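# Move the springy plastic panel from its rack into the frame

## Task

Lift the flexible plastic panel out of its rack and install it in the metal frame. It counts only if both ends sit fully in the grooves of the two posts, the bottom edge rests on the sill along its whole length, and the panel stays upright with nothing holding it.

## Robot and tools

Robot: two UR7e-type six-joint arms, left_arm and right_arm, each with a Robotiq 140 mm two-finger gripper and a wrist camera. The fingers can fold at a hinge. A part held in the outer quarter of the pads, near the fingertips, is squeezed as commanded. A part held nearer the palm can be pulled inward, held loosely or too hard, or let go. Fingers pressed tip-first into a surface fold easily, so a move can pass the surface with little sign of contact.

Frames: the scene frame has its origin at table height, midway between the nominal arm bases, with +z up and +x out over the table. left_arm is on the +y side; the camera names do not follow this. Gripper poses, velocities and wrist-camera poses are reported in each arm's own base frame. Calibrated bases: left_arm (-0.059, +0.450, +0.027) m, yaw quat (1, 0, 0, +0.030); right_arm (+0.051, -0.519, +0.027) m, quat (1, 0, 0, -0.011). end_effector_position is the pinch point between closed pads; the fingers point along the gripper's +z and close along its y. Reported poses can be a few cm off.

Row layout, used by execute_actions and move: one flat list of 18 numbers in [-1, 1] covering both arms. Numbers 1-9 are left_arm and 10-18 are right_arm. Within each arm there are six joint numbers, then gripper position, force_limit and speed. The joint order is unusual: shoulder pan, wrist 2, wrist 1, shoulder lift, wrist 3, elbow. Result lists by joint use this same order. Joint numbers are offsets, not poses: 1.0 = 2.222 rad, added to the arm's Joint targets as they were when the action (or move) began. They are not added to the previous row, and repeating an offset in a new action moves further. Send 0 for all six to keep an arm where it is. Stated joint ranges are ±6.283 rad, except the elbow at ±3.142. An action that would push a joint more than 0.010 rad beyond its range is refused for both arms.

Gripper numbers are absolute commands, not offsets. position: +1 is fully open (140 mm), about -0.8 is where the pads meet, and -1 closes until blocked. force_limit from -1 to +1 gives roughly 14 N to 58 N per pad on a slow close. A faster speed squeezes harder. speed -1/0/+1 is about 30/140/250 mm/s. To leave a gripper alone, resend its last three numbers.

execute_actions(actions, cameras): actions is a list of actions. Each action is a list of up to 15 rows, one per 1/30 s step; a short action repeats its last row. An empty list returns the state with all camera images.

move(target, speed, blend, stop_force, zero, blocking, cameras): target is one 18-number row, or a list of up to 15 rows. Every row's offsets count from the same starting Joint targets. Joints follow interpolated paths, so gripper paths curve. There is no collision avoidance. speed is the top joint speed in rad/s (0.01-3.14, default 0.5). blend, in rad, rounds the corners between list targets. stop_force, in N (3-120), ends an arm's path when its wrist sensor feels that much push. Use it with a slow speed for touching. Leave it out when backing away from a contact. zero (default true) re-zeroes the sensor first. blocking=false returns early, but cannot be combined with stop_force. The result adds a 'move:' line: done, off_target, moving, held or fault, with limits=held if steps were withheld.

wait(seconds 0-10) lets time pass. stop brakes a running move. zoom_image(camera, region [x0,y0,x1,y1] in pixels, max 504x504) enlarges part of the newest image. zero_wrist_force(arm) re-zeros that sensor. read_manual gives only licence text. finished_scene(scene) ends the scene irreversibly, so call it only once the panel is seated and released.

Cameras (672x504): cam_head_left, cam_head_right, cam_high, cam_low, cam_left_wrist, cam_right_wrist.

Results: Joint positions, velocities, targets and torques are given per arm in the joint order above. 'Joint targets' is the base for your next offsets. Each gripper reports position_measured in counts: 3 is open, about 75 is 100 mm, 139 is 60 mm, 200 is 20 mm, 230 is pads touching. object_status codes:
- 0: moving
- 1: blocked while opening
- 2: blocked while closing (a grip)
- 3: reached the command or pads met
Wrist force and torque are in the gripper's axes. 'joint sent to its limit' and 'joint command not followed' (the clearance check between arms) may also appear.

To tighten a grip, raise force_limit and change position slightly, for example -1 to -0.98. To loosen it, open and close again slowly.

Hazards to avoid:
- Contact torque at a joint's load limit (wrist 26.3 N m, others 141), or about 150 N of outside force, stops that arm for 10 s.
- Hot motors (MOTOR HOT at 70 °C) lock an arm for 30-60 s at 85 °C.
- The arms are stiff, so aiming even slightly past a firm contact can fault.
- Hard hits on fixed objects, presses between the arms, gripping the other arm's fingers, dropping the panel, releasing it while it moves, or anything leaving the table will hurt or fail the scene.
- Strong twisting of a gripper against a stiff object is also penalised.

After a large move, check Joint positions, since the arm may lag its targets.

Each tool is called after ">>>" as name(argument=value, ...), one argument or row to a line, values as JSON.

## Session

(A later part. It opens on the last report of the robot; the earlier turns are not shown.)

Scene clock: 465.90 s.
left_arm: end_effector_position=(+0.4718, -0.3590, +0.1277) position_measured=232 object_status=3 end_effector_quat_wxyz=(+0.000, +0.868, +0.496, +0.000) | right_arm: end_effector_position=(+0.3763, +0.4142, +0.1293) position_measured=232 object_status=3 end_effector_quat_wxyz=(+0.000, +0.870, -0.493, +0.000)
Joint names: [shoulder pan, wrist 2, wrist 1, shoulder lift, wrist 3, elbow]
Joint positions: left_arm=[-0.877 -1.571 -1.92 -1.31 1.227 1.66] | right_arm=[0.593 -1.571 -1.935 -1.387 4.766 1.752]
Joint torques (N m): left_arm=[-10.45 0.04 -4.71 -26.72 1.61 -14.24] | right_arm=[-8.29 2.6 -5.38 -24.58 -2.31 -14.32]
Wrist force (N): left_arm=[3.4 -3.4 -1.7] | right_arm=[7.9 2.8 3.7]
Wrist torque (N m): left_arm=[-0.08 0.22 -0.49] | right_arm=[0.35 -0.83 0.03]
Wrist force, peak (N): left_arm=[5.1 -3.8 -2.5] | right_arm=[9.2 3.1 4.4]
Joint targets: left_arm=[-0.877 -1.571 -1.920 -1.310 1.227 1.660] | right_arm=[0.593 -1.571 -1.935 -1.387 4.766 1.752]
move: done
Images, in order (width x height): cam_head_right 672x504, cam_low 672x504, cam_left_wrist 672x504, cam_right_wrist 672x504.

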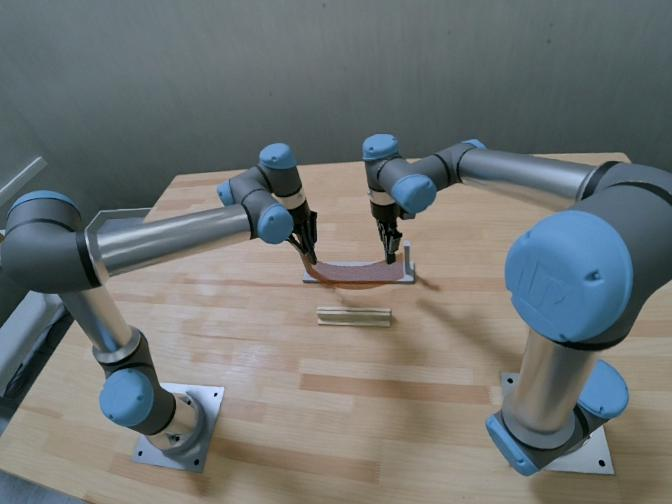

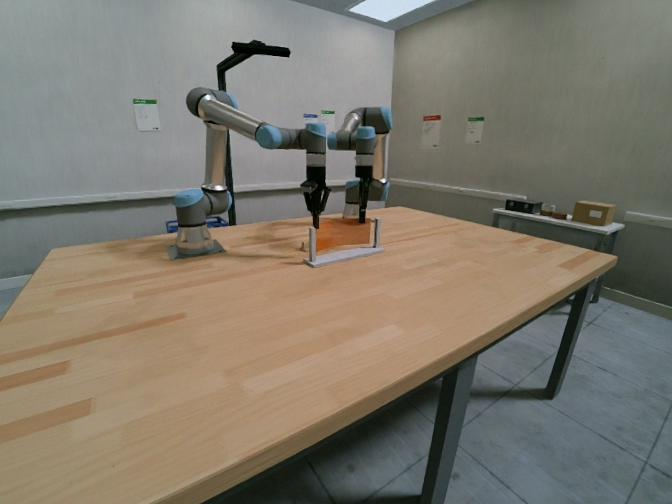

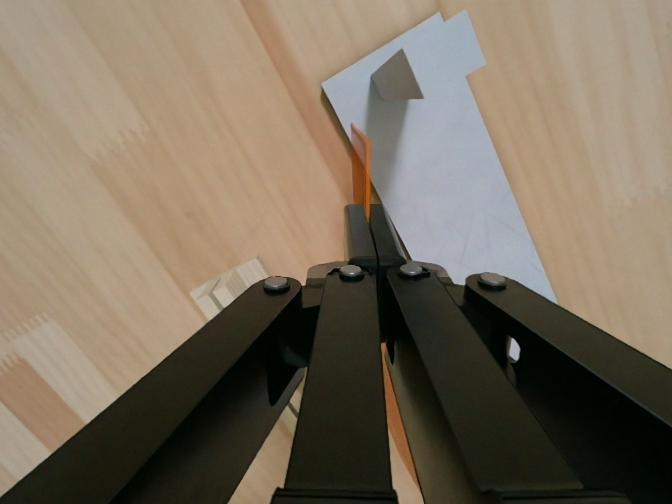

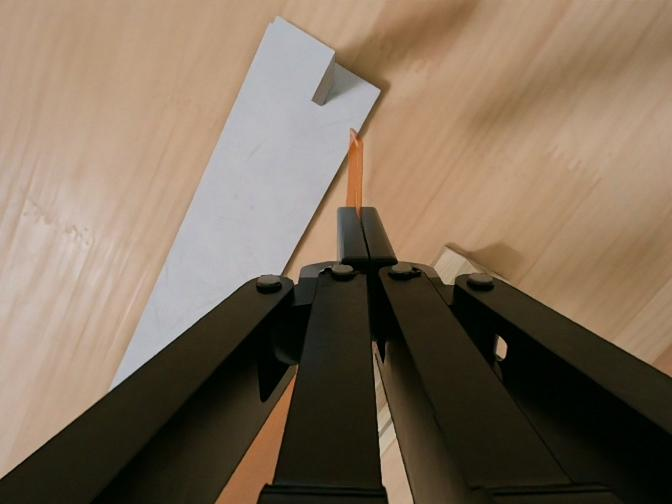

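>>> move(
  target=[0.01779,0,0.0087,0.02729,0.01793,-0.03635,-1.0,1.0,-1.0, -0.01382,0,0.00555,0.02419,-0.01423,-0.0301,-1.0,1.0,-1.0],
  speed=0.06,
  stop_force=10,
  cameras=["cam_left_wrist", "cam_right_wrist", "cam_low", "cam_high"],
)

>>> zoom_image(
  camera="cam_left_wrist",
  region=[310, 0, 470, 160],
)

>>> zoom_image(
  camera="cam_right_wrist",
  region=[260, 0, 420, 160],
)

>>> zoom_image(
  camera="cam_low",
  region=[280, 180, 400, 280],
)

>>> zoom_image(
  camera="cam_high",
  region=[330, 180, 430, 360],
)

Scene clock: 498.40 s.
left_arm: end_effector_position=(+0.5041, -0.3605, +0.1277) position_measured=232 object_status=3 end_effector_quat_wxyz=(+0.000, +0.869, +0.496, +0.000) | right_arm: end_effector_position=(+0.4094, +0.4155, +0.1293) position_measured=232 object_status=3 end_effector_quat_wxyz=(+0.000, +0.870, -0.493, +0.000)
Joint names: [shoulder pan, wrist 2, wrist 1, shoulder lift, wrist 3, elbow]
Joint positions: left_arm=[-0.837 -1.571 -1.901 -1.249 1.267 1.579] | right_arm=[0.562 -1.571 -1.923 -1.333 4.734 1.685]
Joint torques (N m): left_arm=[8.17 0.25 -2.41 -30.03 1.51 -37.73] | right_arm=[-7.63 2.54 -2.41 -28.38 -2.04 -39.6]
Wrist force (N): left_arm=[4.0 -3.7 -1.8] | right_arm=[8.0 2.8 3.6]
Wrist torque (N m): left_arm=[-0.09 0.22 -0.49] | right_arm=[0.28 -0.77 0.01]
Wrist force, peak (N): left_arm=[4.9 -3.7 -2.1] | right_arm=[9.0 3.1 4.0]
Joint targets: left_arm=[-0.837 -1.571 -1.901 -1.249 1.267 1.579] | right_arm=[0.562 -1.571 -1.923 -1.333 4.734 1.685]
move: done
Images, in order (width x height): cam_high 672x504, cam_low 672x504, cam_left_wrist 672x504, cam_right_wrist 672x504.

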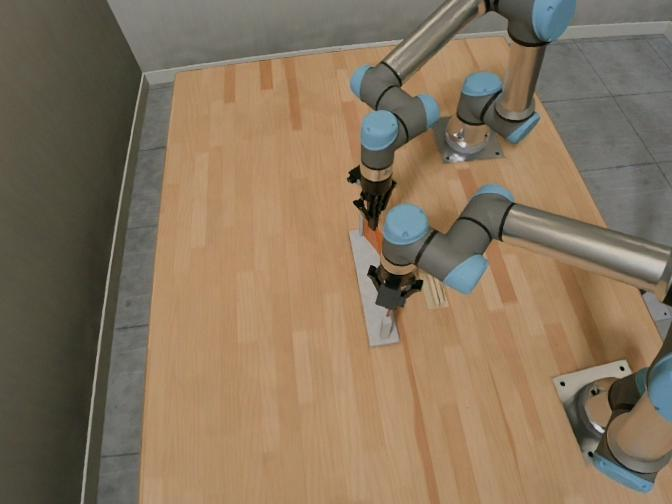

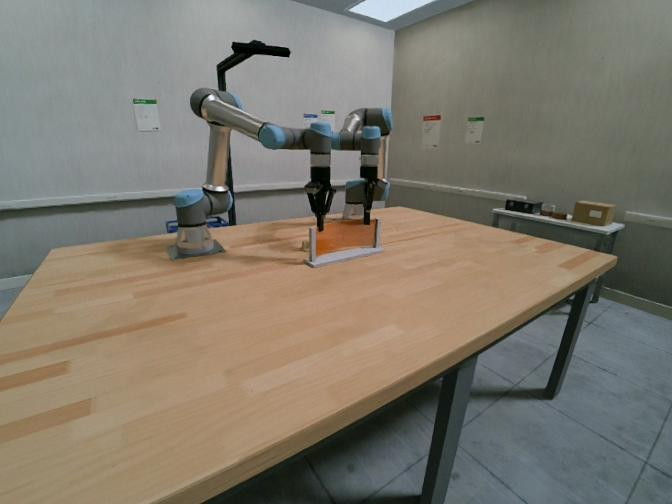

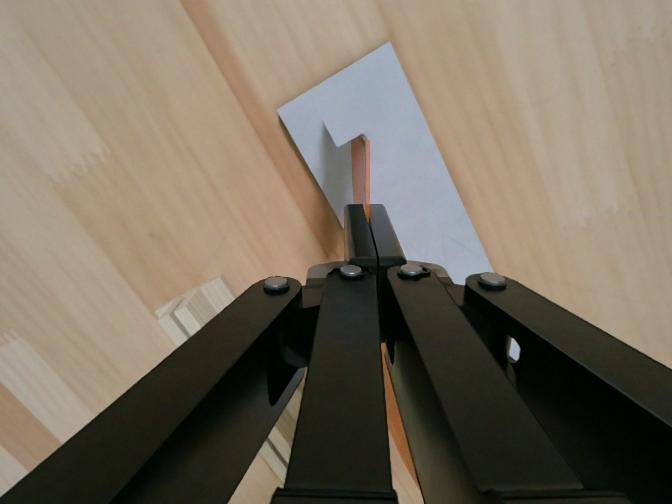

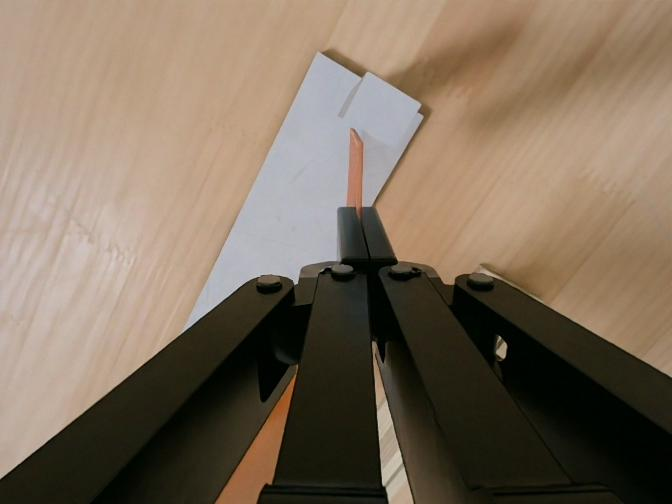

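Scaled by 3.150 from the camera's 672x504 image, which has a finer 960x720 frame.

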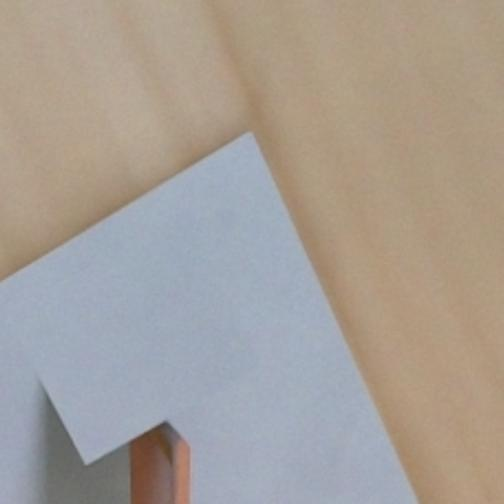

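Scaled by 3.150 from the camera's 672x504 image, which has a finer 960x720 frame.

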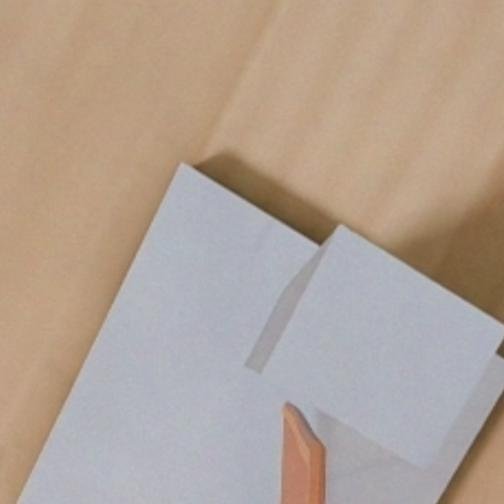

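Scaled by 4.200 from the camera's 672x504 image, which has a finer 960x720 frame.

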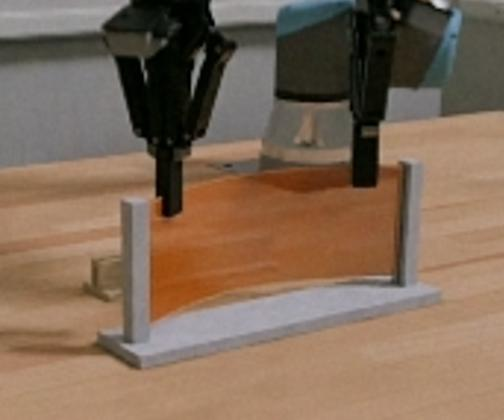

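Scaled by 2.800 from the camera's 672x504 image, which has a finer 960x720 frame.

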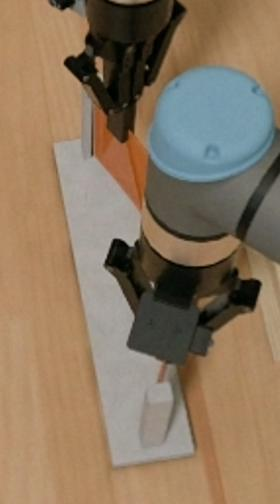

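>>> move(
  target=[0,0,-0.03794,0.01347,0,0.02446,-1.0,1.0,-1.0, 0,0,-0.03928,0.01442,0,0.02486,-1.0,1.0,-1.0],
  speed=0.03,
  stop_force=4,
  cameras=["cam_left_wrist", "cam_right_wrist", "cam_low"],
)

>>> zoom_image(
  camera="cam_low",
  region=[280, 180, 400, 280],
)

>>> zoom_image(
  camera="cam_left_wrist",
  region=[310, 0, 470, 160],
)

>>> zoom_image(
  camera="cam_right_wrist",
  region=[260, 0, 420, 160],
)

Scene clock: 515.93 s.
left_arm: end_effector_position=(+0.5043, -0.3608, +0.1175) position_measured=232 object_status=3 end_effector_quat_wxyz=(+0.000, +0.868, +0.496, +0.000) | right_arm: end_effector_position=(+0.4097, +0.4157, +0.1192) position_measured=232 object_status=3 end_effector_quat_wxyz=(+0.000, +0.870, -0.493, +0.000)
Joint names: [shoulder pan, wrist 2, wrist 1, shoulder lift, wrist 3, elbow]
Joint positions: left_arm=[-0.837 -1.571 -1.926 -1.241 1.267 1.595] | right_arm=[0.562 -1.571 -1.947 -1.324 4.734 1.701]
Joint torques (N m): left_arm=[1.01 -0.84 -2.26 -52.21 1.46 -36.45] | right_arm=[-3.78 2.54 -2.03 -39.01 -1.89 -36.93]
Wrist force (N): left_arm=[5.7 -3.8 -5.4] | right_arm=[8.3 3.2 -1.1]
Wrist torque (N m): left_arm=[-0.03 0.11 -0.47] | right_arm=[0.32 -0.80 0.01]
Wrist force, peak (N): left_arm=[6.6 -4.2 -9.8] | right_arm=[9.1 3.1 -5.6]
Joint targets: left_arm=[-0.837 -1.571 -1.926 -1.241 1.267 1.595] | right_arm=[0.562 -1.571 -1.947 -1.324 4.734 1.701]
move: contact (left_arm, right_arm); left_arm: the wrist 1 is farthest, 0.060 rad from its target; right_arm: the wrist 1 is farthest, 0.063 rad from its target
Images, in order (width x height): cam_low 672x504, cam_left_wrist 672x504, cam_right_wrist 672x504.

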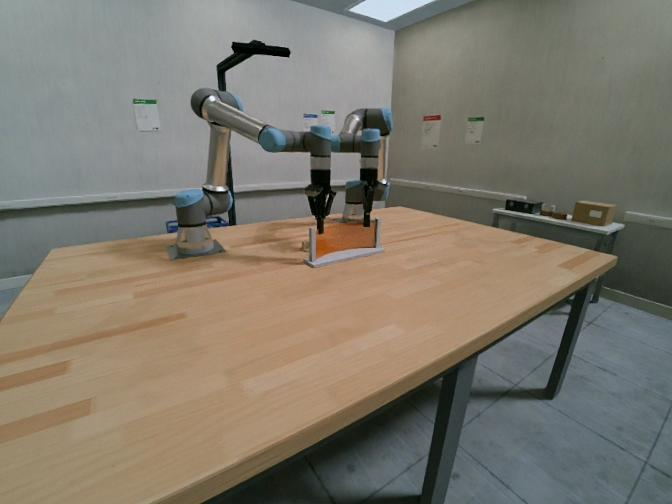

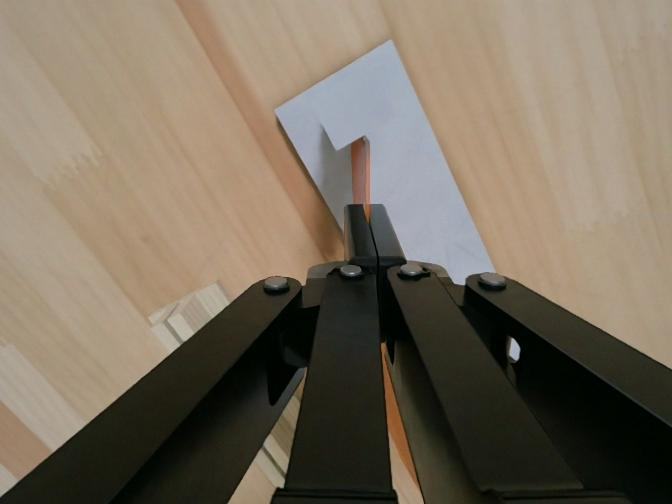

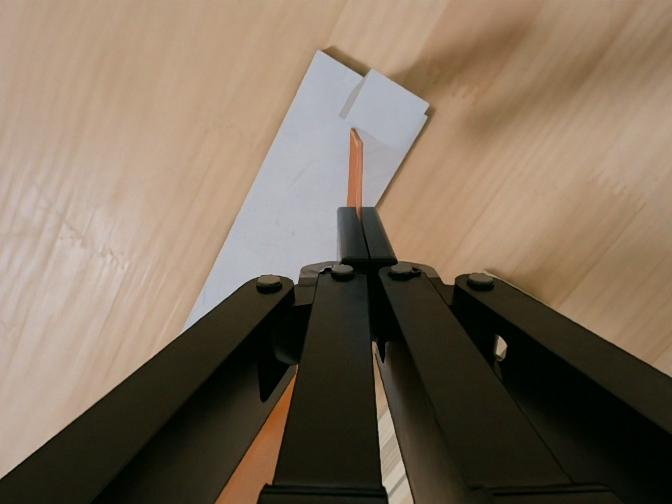

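Scaled by 4.200 from the camera's 672x504 image, which has a finer 960x720 frame.

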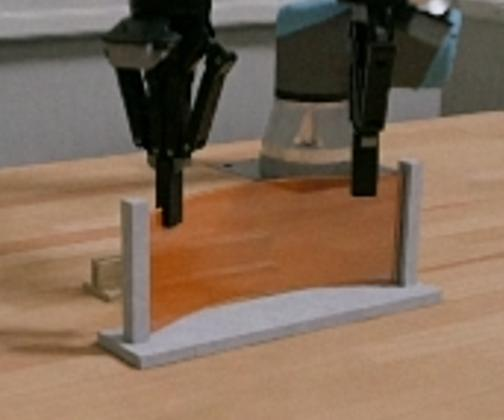

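Scaled by 3.150 from the camera's 672x504 image, which has a finer 960x720 frame.

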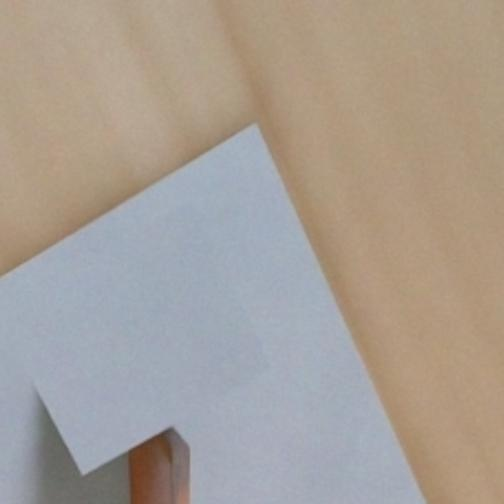

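Scaled by 3.150 from the camera's 672x504 image, which has a finer 960x720 frame.

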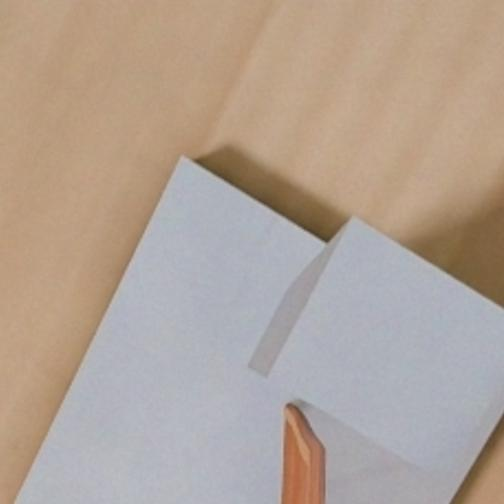

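>>> move(
  target=[0, 0, 0.002172, -0.000734, 0, -0.001437, -1, 1, -1, 0, 0, 0.002244, -0.000786, 0, -0.001458, -1, 1, -1],
  speed=0.05,
  cameras=["cam_left_wrist", "cam_right_wrist"],
)

Scene clock: 566.10 s.
left_arm: end_effector_position=(+0.5043, -0.3608, +0.1194) position_measured=232 object_status=3 end_effector_quat_wxyz=(+0.000, +0.869, +0.496, +0.000) | right_arm: end_effector_position=(+0.4097, +0.4157, +0.1211) position_measured=232 object_status=3 end_effector_quat_wxyz=(+0.000, +0.870, -0.493, +0.000)
Joint names: [shoulder pan, wrist 2, wrist 1, shoulder lift, wrist 3, elbow]
Joint positions: left_arm=[-0.837 -1.571 -1.921 -1.242 1.267 1.592] | right_arm=[0.562 -1.571 -1.943 -1.326 4.734 1.698]
Joint torques (N m): left_arm=[-6.8 -2.02 -2.49 -53.6 1.53 -37.73] | right_arm=[6.17 2.48 -2.71 -41.38 -1.84 -40.87]
Wrist force (N): left_arm=[4.0 -3.6 -2.0] | right_arm=[8.1 2.9 3.7]
Wrist torque (N m): left_arm=[-0.05 0.26 -0.49] | right_arm=[0.28 -0.73 0.01]
Wrist force, peak (N): left_arm=[5.9 -4.1 -5.5] | right_arm=[8.4 2.9 3.9]
Joint targets: left_arm=[-0.837 -1.571 -1.921 -1.242 1.267 1.592] | right_arm=[0.562 -1.571 -1.942 -1.326 4.734 1.697]
move: done
Images, in order (width x height): cam_left_wrist 672x504, cam_right_wrist 672x504.

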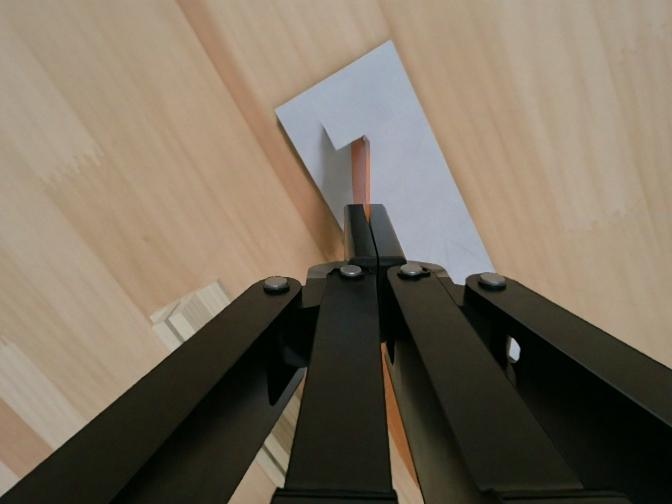

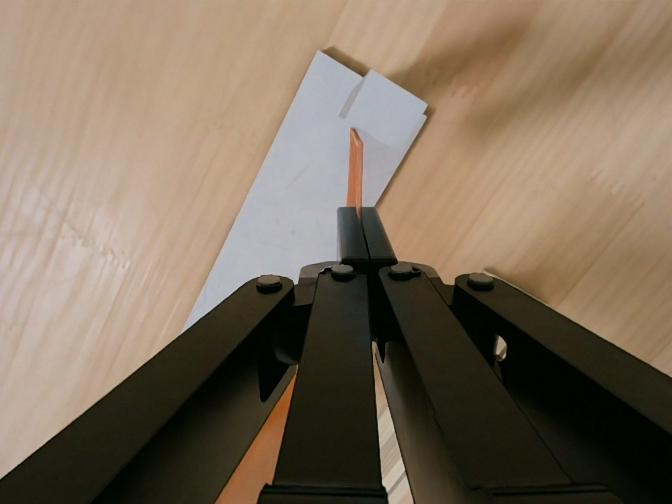

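>>> move(
  target=[0.003369, 0, 0.000707, 0.001884, -0.041095, -0.002591, -1, 1, -1, -0.002957, 0, 0.000153, 0.000542, 0.042048, -0.000695, -1, 1, -1],
  speed=0.1,
  stop_force=8,
  cameras=["cam_left_wrist", "cam_right_wrist"],
)

>>> zoom_image(
  camera="cam_left_wrist",
  region=[270, 40, 470, 240],
)

>>> zoom_image(
  camera="cam_right_wrist",
  region=[250, 40, 450, 240],
)

Scene clock: 611.80 s.
left_arm: end_effector_position=(+0.5082, -0.3584, +0.1195) position_measured=232 object_status=3 end_effector_quat_wxyz=(+0.000, +0.843, +0.538, +0.000) | right_arm: end_effector_position=(+0.4129, +0.4132, +0.1212) position_measured=232 object_status=3 end_effector_quat_wxyz=(+0.000, +0.845, -0.535, +0.000)
Joint names: [shoulder pan, wrist 2, wrist 1, shoulder lift, wrist 3, elbow]
Joint positions: left_arm=[-0.83 -1.571 -1.919 -1.238 1.176 1.586] | right_arm=[0.556 -1.571 -1.942 -1.325 4.827 1.696]
Joint torques (N m): left_arm=[8.61 -2.02 -2.34 -29.78 -1.37 -37.62] | right_arm=[-8.32 2.41 -2.32 -28.4 1.57 -38.93]
Wrist force (N): left_arm=[3.1 -2.7 -1.8] | right_arm=[7.8 2.0 4.0]
Wrist torque (N m): left_arm=[-0.07 0.23 -0.36] | right_arm=[0.31 -0.86 -0.14]
Wrist force, peak (N): left_arm=[4.8 -4.0 -2.0] | right_arm=[8.8 3.3 3.9]
Joint targets: left_arm=[-0.830 -1.571 -1.919 -1.238 1.176 1.586] | right_arm=[0.556 -1.571 -1.942 -1.325 4.827 1.696]
move: done
Images, in order (width x height): cam_left_wrist 672x504, cam_right_wrist 672x504.

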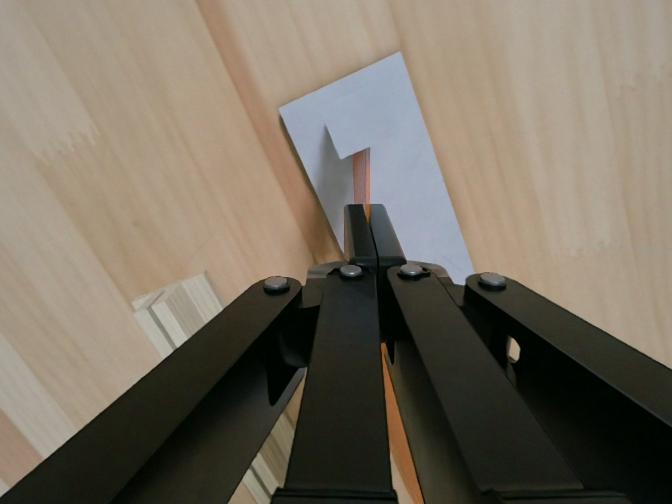

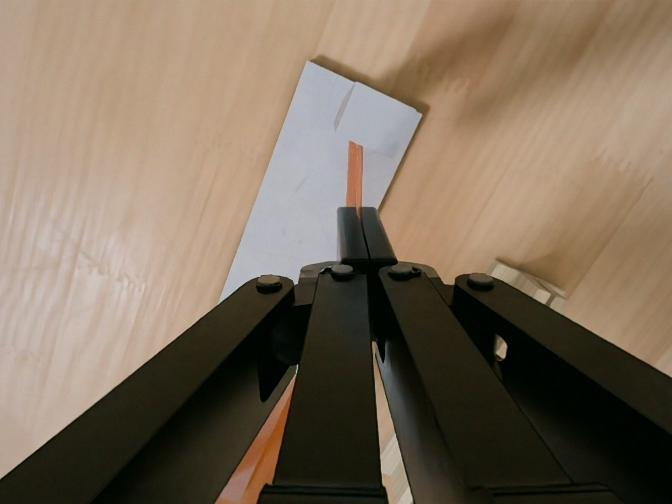

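Scaled by 2.520 from the camera's 672x504 image, which has a finer 960x720 frame.

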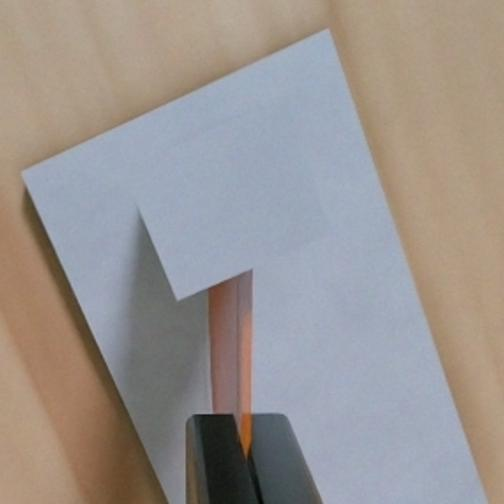

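Scaled by 2.520 from the camera's 672x504 image, which has a finer 960x720 frame.

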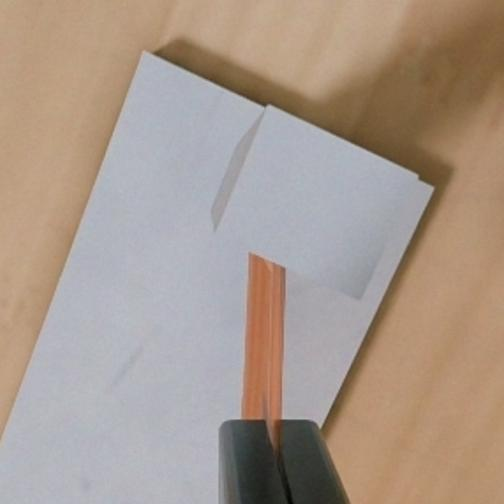

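>>> move(
  target=[0.003133, 0, 0.001004, 0.002641, -0.041332, -0.003645, -1, 1, -1, -0.002896, 0, 0.000587, 0.002049, 0.042108, -0.002636, -1, 1, -1],
  speed=0.1,
  stop_force=8,
  cameras=["cam_left_wrist", "cam_right_wrist", "cam_low"],
)

>>> zoom_image(
  camera="cam_left_wrist",
  region=[270, 40, 470, 240],
)

>>> zoom_image(
  camera="cam_right_wrist",
  region=[250, 40, 450, 240],
)

Scene clock: 637.40 s.
left_arm: end_effector_position=(+0.5125, -0.3568, +0.1195) position_measured=232 object_status=3 end_effector_quat_wxyz=(+0.000, +0.815, +0.579, +0.000) | right_arm: end_effector_position=(+0.4173, +0.4117, +0.1213) position_measured=232 object_status=3 end_effector_quat_wxyz=(+0.000, +0.817, -0.577, +0.000)
Joint names: [shoulder pan, wrist 2, wrist 1, shoulder lift, wrist 3, elbow]
Joint positions: left_arm=[-0.823 -1.571 -1.917 -1.232 1.084 1.578] | right_arm=[0.549 -1.571 -1.941 -1.32 4.921 1.69]
Joint torques (N m): left_arm=[9.87 -2.07 -2.01 -30.63 -1.41 -36.48] | right_arm=[-8.37 2.34 -2.18 -29.03 1.72 -39.12]
Wrist force (N): left_arm=[2.4 -2.1 -1.9] | right_arm=[7.2 1.1 3.9]
Wrist torque (N m): left_arm=[-0.09 0.26 -0.31] | right_arm=[0.27 -0.87 -0.16]
Wrist force, peak (N): left_arm=[3.4 -3.0 -2.1] | right_arm=[7.9 2.0 4.0]
Joint targets: left_arm=[-0.823 -1.571 -1.917 -1.232 1.084 1.578] | right_arm=[0.549 -1.571 -1.941 -1.320 4.921 1.690]
move: done
Images, in order (width x height): cam_low 672x504, cam_left_wrist 672x504, cam_right_wrist 672x504.

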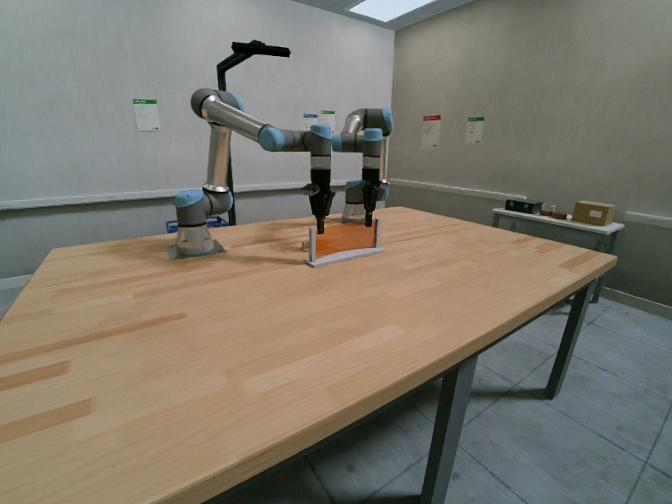

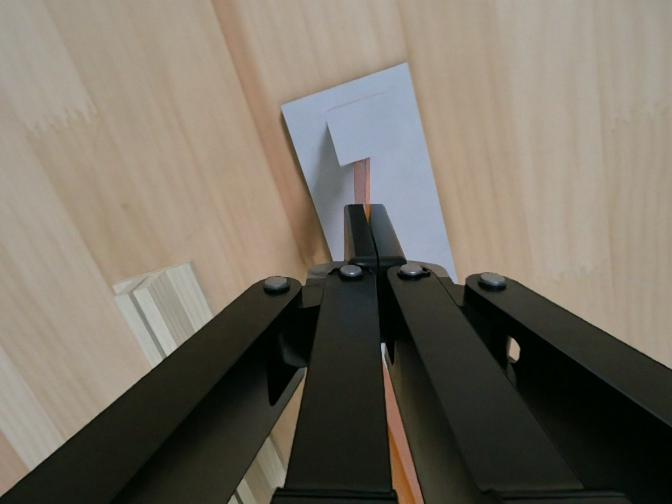

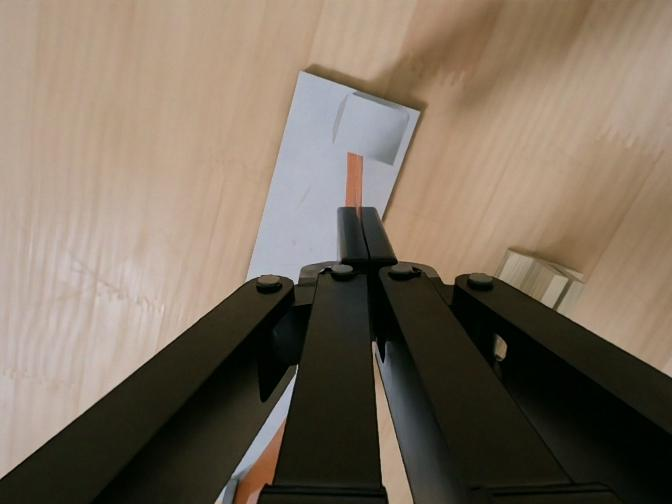

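Scaled by 2.520 from the camera's 672x504 image, which has a finer 960x720 frame.

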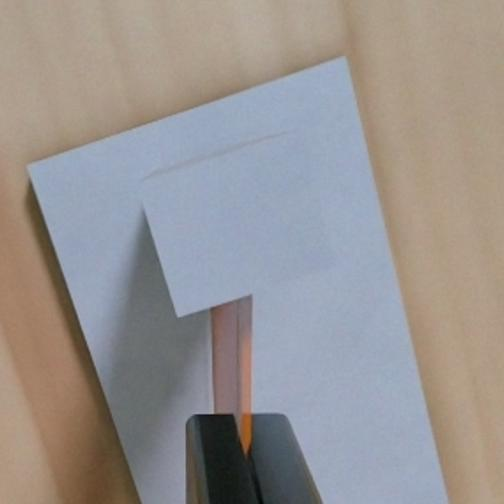

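Scaled by 2.520 from the camera's 672x504 image, which has a finer 960x720 frame.

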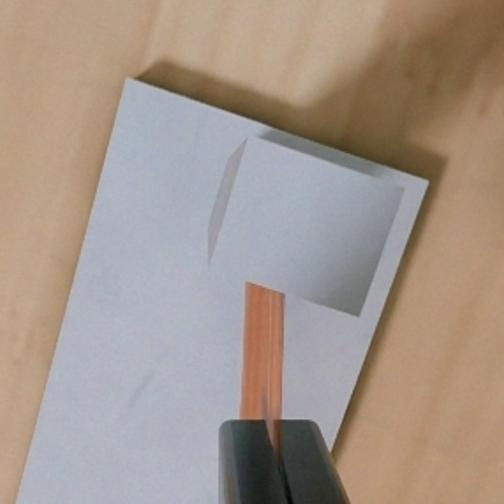

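>>> move(
  target=[
    [0.002655, 0, 0.001007, 0.002609, -0.041810, -0.003616, -1, 1, -1, -0.002390, 0, 0.000621, 0.002133, 0.042615, -0.002754, -1, 1, -1],
    [0.004941, 0, 0.002091, 0.005372, -0.083988, -0.007463, -1, 1, -1, -0.004350, 0, 0.001326, 0.004508, 0.085659, -0.005834, -1, 1, -1],
  ],
  speed=0.1,
  stop_force=8,
  cameras=["cam_left_wrist", "cam_right_wrist"],
)

>>> zoom_image(
  camera="cam_left_wrist",
  region=[270, 40, 470, 240],
)

>>> zoom_image(
  camera="cam_right_wrist",
  region=[250, 40, 450, 240],
)

Scene clock: 645.20 s.
left_arm: end_effector_position=(+0.5201, -0.3550, +0.1195) position_measured=232 object_status=3 end_effector_quat_wxyz=(+0.000, +0.754, +0.657, +0.000) | right_arm: end_effector_position=(+0.4251, +0.4099, +0.1213) position_measured=232 object_status=3 end_effector_quat_wxyz=(+0.000, +0.755, -0.656, +0.000)
Joint names: [shoulder pan, wrist 2, wrist 1, shoulder lift, wrist 3, elbow]
Joint positions: left_arm=[-0.812 -1.571 -1.912 -1.22 0.897 1.561] | right_arm=[0.54 -1.571 -1.938 -1.31 5.111 1.677]
Joint torques (N m): left_arm=[9.53 -1.99 -1.92 -30.98 -1.4 -36.51] | right_arm=[-9.19 2.28 -1.84 -28.5 1.73 -38.92]
Wrist force (N): left_arm=[1.2 -1.6 -2.1] | right_arm=[5.9 1.0 3.6]
Wrist torque (N m): left_arm=[-0.15 0.19 -0.24] | right_arm=[0.44 -0.95 -0.24]
Wrist force, peak (N): left_arm=[2.7 -2.7 -2.3] | right_arm=[7.5 1.3 3.9]
Joint targets: left_arm=[-0.812 -1.571 -1.912 -1.220 0.897 1.561] | right_arm=[0.540 -1.571 -1.938 -1.310 5.111 1.677]
move: done
Images, in order (width x height): cam_left_wrist 672x504, cam_right_wrist 672x504.

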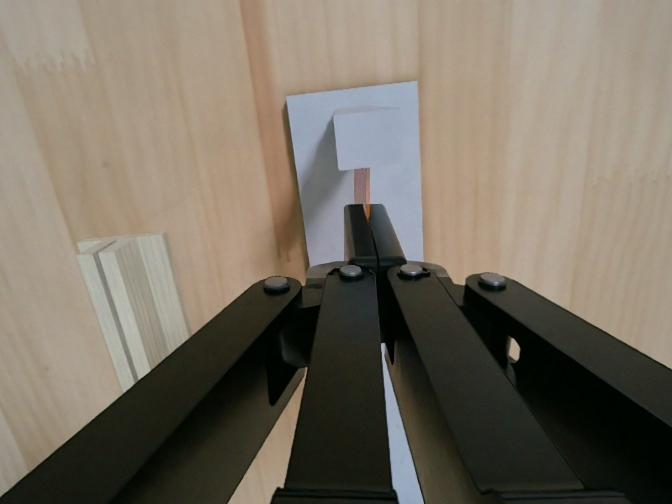

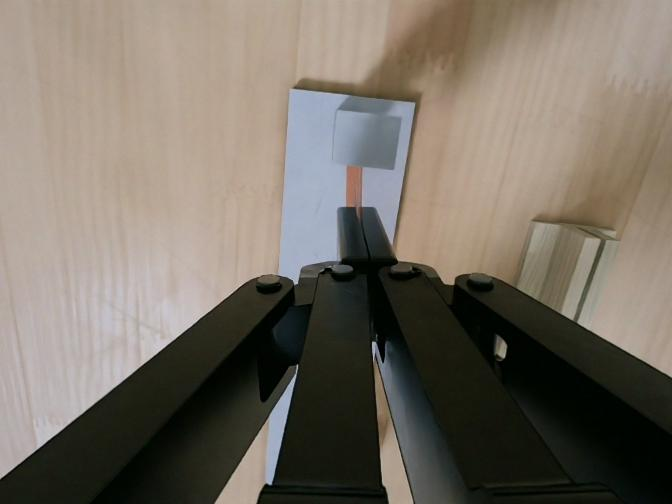

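Scaled by 2.520 from the camera's 672x504 image, which has a finer 960x720 frame.

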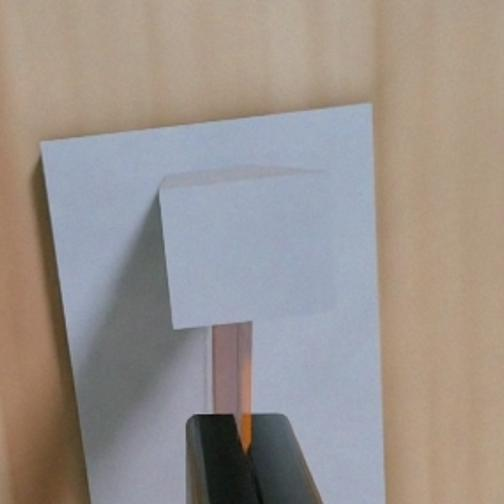

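Scaled by 2.520 from the camera's 672x504 image, which has a finer 960x720 frame.

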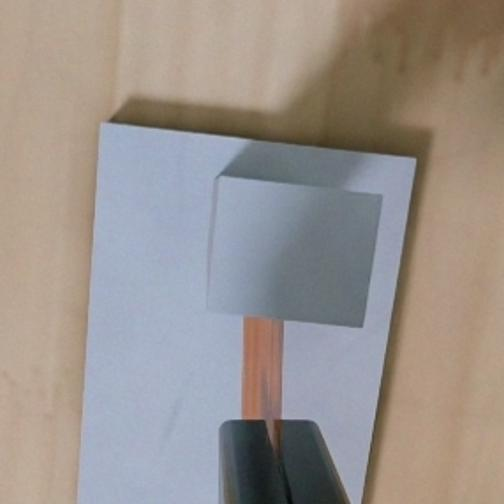

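>>> move(
  target=[0.001990, 0, 0.001196, 0.002998, -0.042474, -0.004194, -1, 1, -1, -0.001595, 0, 0.000811, 0.002676, 0.043410, -0.003487, -1, 1, -1],
  speed=0.1,
  stop_force=8,
)

>>> move(
  target=[0, 0, -0.004300, 0.001405, 0, 0.002895, -1, 1, -1, 0, 0, -0.004449, 0.001522, 0, 0.002927, -1, 1, -1],
  speed=0.015,
  stop_force=4,
  cameras=["cam_left_wrist", "cam_right_wrist", "cam_low", "cam_high"],
)

Scene clock: 651.63 s.
left_arm: end_effector_position=(+0.5238, -0.3549, +0.1195) position_measured=232 object_status=3 end_effector_quat_wxyz=(+0.000, +0.721, +0.693, +0.000) | right_arm: end_effector_position=(+0.4289, +0.4098, +0.1213) position_measured=232 object_status=3 end_effector_quat_wxyz=(+0.000, +0.721, -0.693, +0.000)
Joint names: [shoulder pan, wrist 2, wrist 1, shoulder lift, wrist 3, elbow]
Joint positions: left_arm=[-0.808 -1.571 -1.91 -1.214 0.803 1.552] | right_arm=[0.536 -1.571 -1.936 -1.304 5.208 1.669]
Joint torques (N m): left_arm=[10.67 -2.05 -1.72 -31.01 -1.53 -36.87] | right_arm=[-9.3 2.29 -1.81 -29.03 1.72 -38.56]
Wrist force (N): left_arm=[0.5 -1.2 -2.0] | right_arm=[5.4 0.5 3.9]
Wrist torque (N m): left_arm=[-0.13 0.20 -0.19] | right_arm=[0.39 -0.98 -0.28]
Wrist force, peak (N): left_arm=[1.2 -1.7 -2.2] | right_arm=[6.3 0.9 3.9]
Joint targets: left_arm=[-0.808 -1.571 -1.910 -1.214 0.803 1.552] | right_arm=[0.536 -1.571 -1.936 -1.304 5.208 1.669]
move: done

Scene clock: 653.40 s.
left_arm: end_effector_position=(+0.5238, -0.3549, +0.1174) position_measured=232 object_status=3 end_effector_quat_wxyz=(+0.000, +0.721, +0.693, +0.000) | right_arm: end_effector_position=(+0.4289, +0.4098, +0.1193) position_measured=232 object_status=3 end_effector_quat_wxyz=(+0.000, +0.721, -0.693, +0.000)
Joint names: [shoulder pan, wrist 2, wrist 1, shoulder lift, wrist 3, elbow]
Joint positions: left_arm=[-0.808 -1.571 -1.915 -1.212 0.803 1.555] | right_arm=[0.536 -1.571 -1.941 -1.302 5.208 1.672]
Joint torques (N m): left_arm=[7.81 -1.96 -1.73 -52.97 -1.5 -35.24] | right_arm=[-8.09 2.32 -1.4 -40.17 1.78 -36.7]
Wrist force (N): left_arm=[2.4 -1.4 -6.1] | right_arm=[6.6 0.8 -0.8]
Wrist torque (N m): left_arm=[-0.18 0.11 -0.19] | right_arm=[0.44 -1.02 -0.28]
Wrist force, peak (N): left_arm=[3.2 -1.3 -8.7] | right_arm=[7.1 0.6 -3.0]
Joint targets: left_arm=[-0.808 -1.571 -1.915 -1.212 0.803 1.555] | right_arm=[0.536 -1.571 -1.941 -1.302 5.208 1.672]
move: contact (left_arm, right_arm)
Images, in order (width x height): cam_high 672x504, cam_low 672x504, cam_left_wrist 672x504, cam_right_wrist 672x504.

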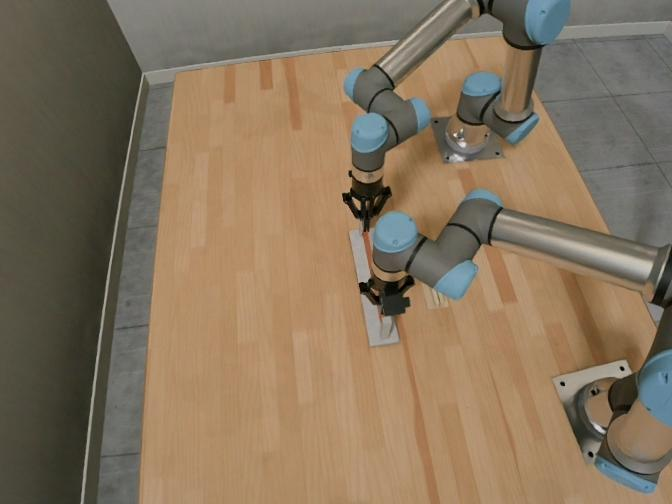

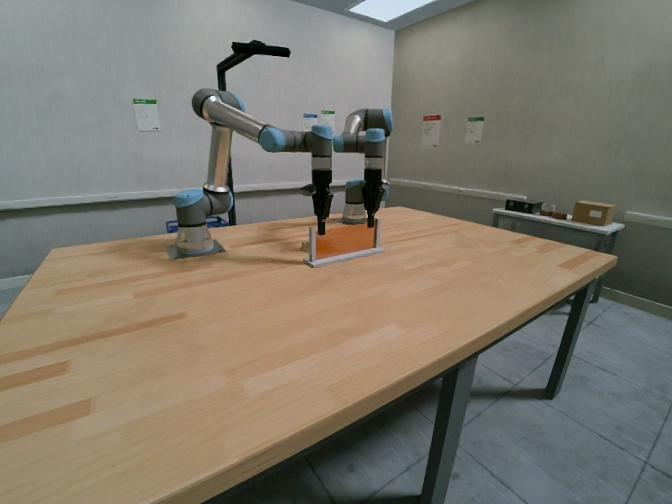

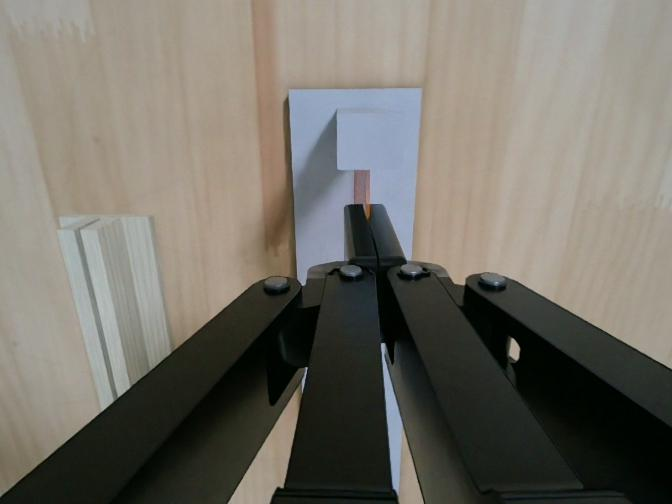

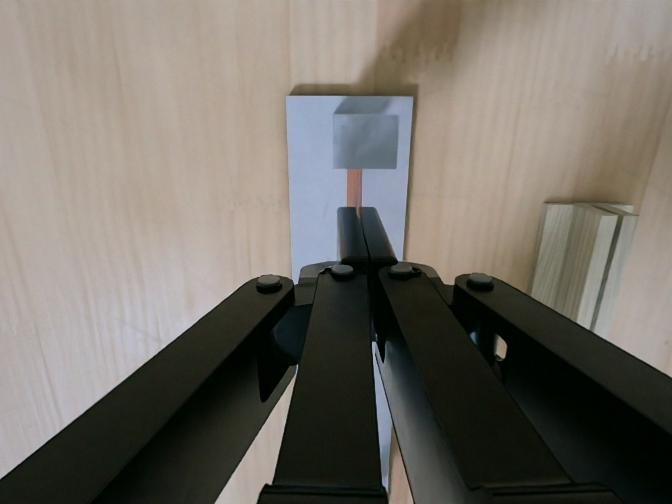

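>>> zoom_image(
  camera="cam_low",
  region=[290, 190, 400, 280],
)

>>> zoom_image(
  camera="cam_high",
  region=[320, 190, 460, 360],
)

Scaled by 4.582 from the camera's 672x504 image, which has a finer 960x720 frame.

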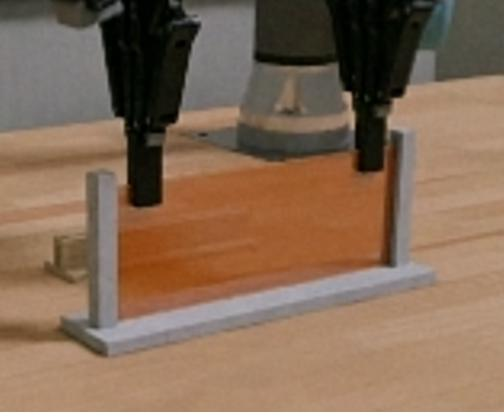

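Scaled by 2.965 from the camera's 672x504 image, which has a finer 960x720 frame.

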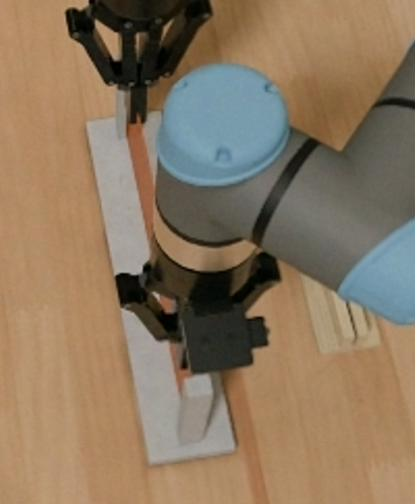

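>>> execute_actions(
  actions=[
    [[0,0,0,0,0,0,-0.35,1,-1,0,0,0,0,0,0,-0.35,1,-1]],
  ],
  cameras=["cam_left_wrist", "cam_right_wrist"],
)

Scene clock: 663.33 s.
left_arm: end_effector_position=(+0.5238, -0.3549, +0.1174) position_measured=173 object_status=0 end_effector_quat_wxyz=(+0.000, +0.721, +0.693, +0.000) | right_arm: end_effector_position=(+0.4289, +0.4098, +0.1193) position_measured=173 object_status=0 end_effector_quat_wxyz=(+0.000, +0.721, -0.693, +0.000)
Joint names: [shoulder pan, wrist 2, wrist 1, shoulder lift, wrist 3, elbow]
Joint positions: left_arm=[-0.808 -1.571 -1.915 -1.212 0.803 1.555] | right_arm=[0.536 -1.571 -1.941 -1.302 5.208 1.672]
Joint torques (N m): left_arm=[1.47 0.7 -2.27 -52.36 -1.52 -34.51] | right_arm=[-7.88 -1.17 -2.33 -39.87 1.65 -37.27]
Wrist force (N): left_arm=[-0.7 -1.3 -2.4] | right_arm=[4.4 0.9 3.5]
Wrist torque (N m): left_arm=[-0.15 0.14 -0.19] | right_arm=[0.46 -1.07 -0.29]
Wrist force, peak (N): left_arm=[2.6 -1.2 -6.5] | right_arm=[6.8 0.8 -0.7]
Joint targets: left_arm=[-0.808 -1.571 -1.915 -1.212 0.803 1.555] | right_arm=[0.536 -1.571 -1.941 -1.302 5.208 1.672]
Step readings (joint positions of left_arm | right_arm):
0: [-0.808 -1.571 -1.915 -1.212 0.803 1.555] | [0.536 -1.571 -1.941 -1.302 5.208 1.672]
1: [-0.808 -1.571 -1.915 -1.212 0.803 1.555] | [0.536 -1.571 -1.941 -1.302 5.208 1.672]
2: [-0.808 -1.571 -1.915 -1.212 0.803 1.555] | [0.536 -1.571 -1.941 -1.302 5.208 1.672]
4: [-0.808 -1.571 -1.915 -1.212 0.803 1.555] | [0.536 -1.571 -1.941 -1.302 5.208 1.672]
8: [-0.808 -1.571 -1.915 -1.212 0.803 1.555] | [0.536 -1.571 -1.941 -1.302 5.208 1.672]
15: [-0.808 -1.571 -1.915 -1.212 0.803 1.555] | [0.536 -1.571 -1.941 -1.302 5.208 1.672]
Images, in order (width x height): cam_left_wrist 672x504, cam_right_wrist 672x504.

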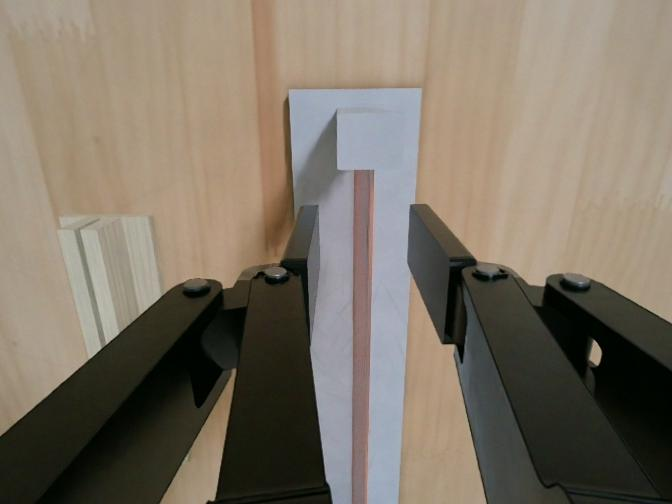

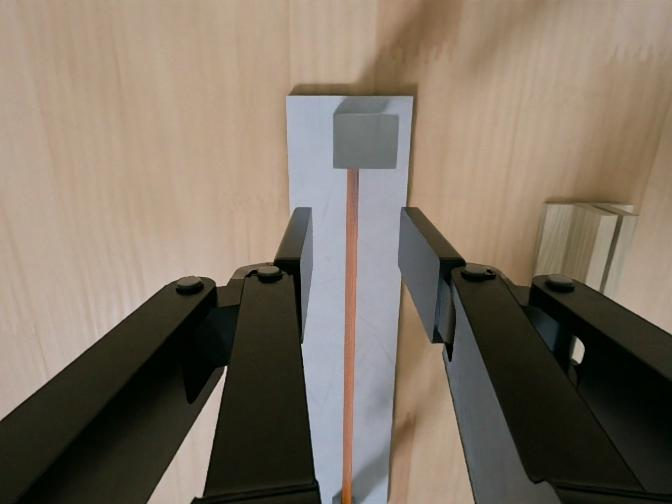

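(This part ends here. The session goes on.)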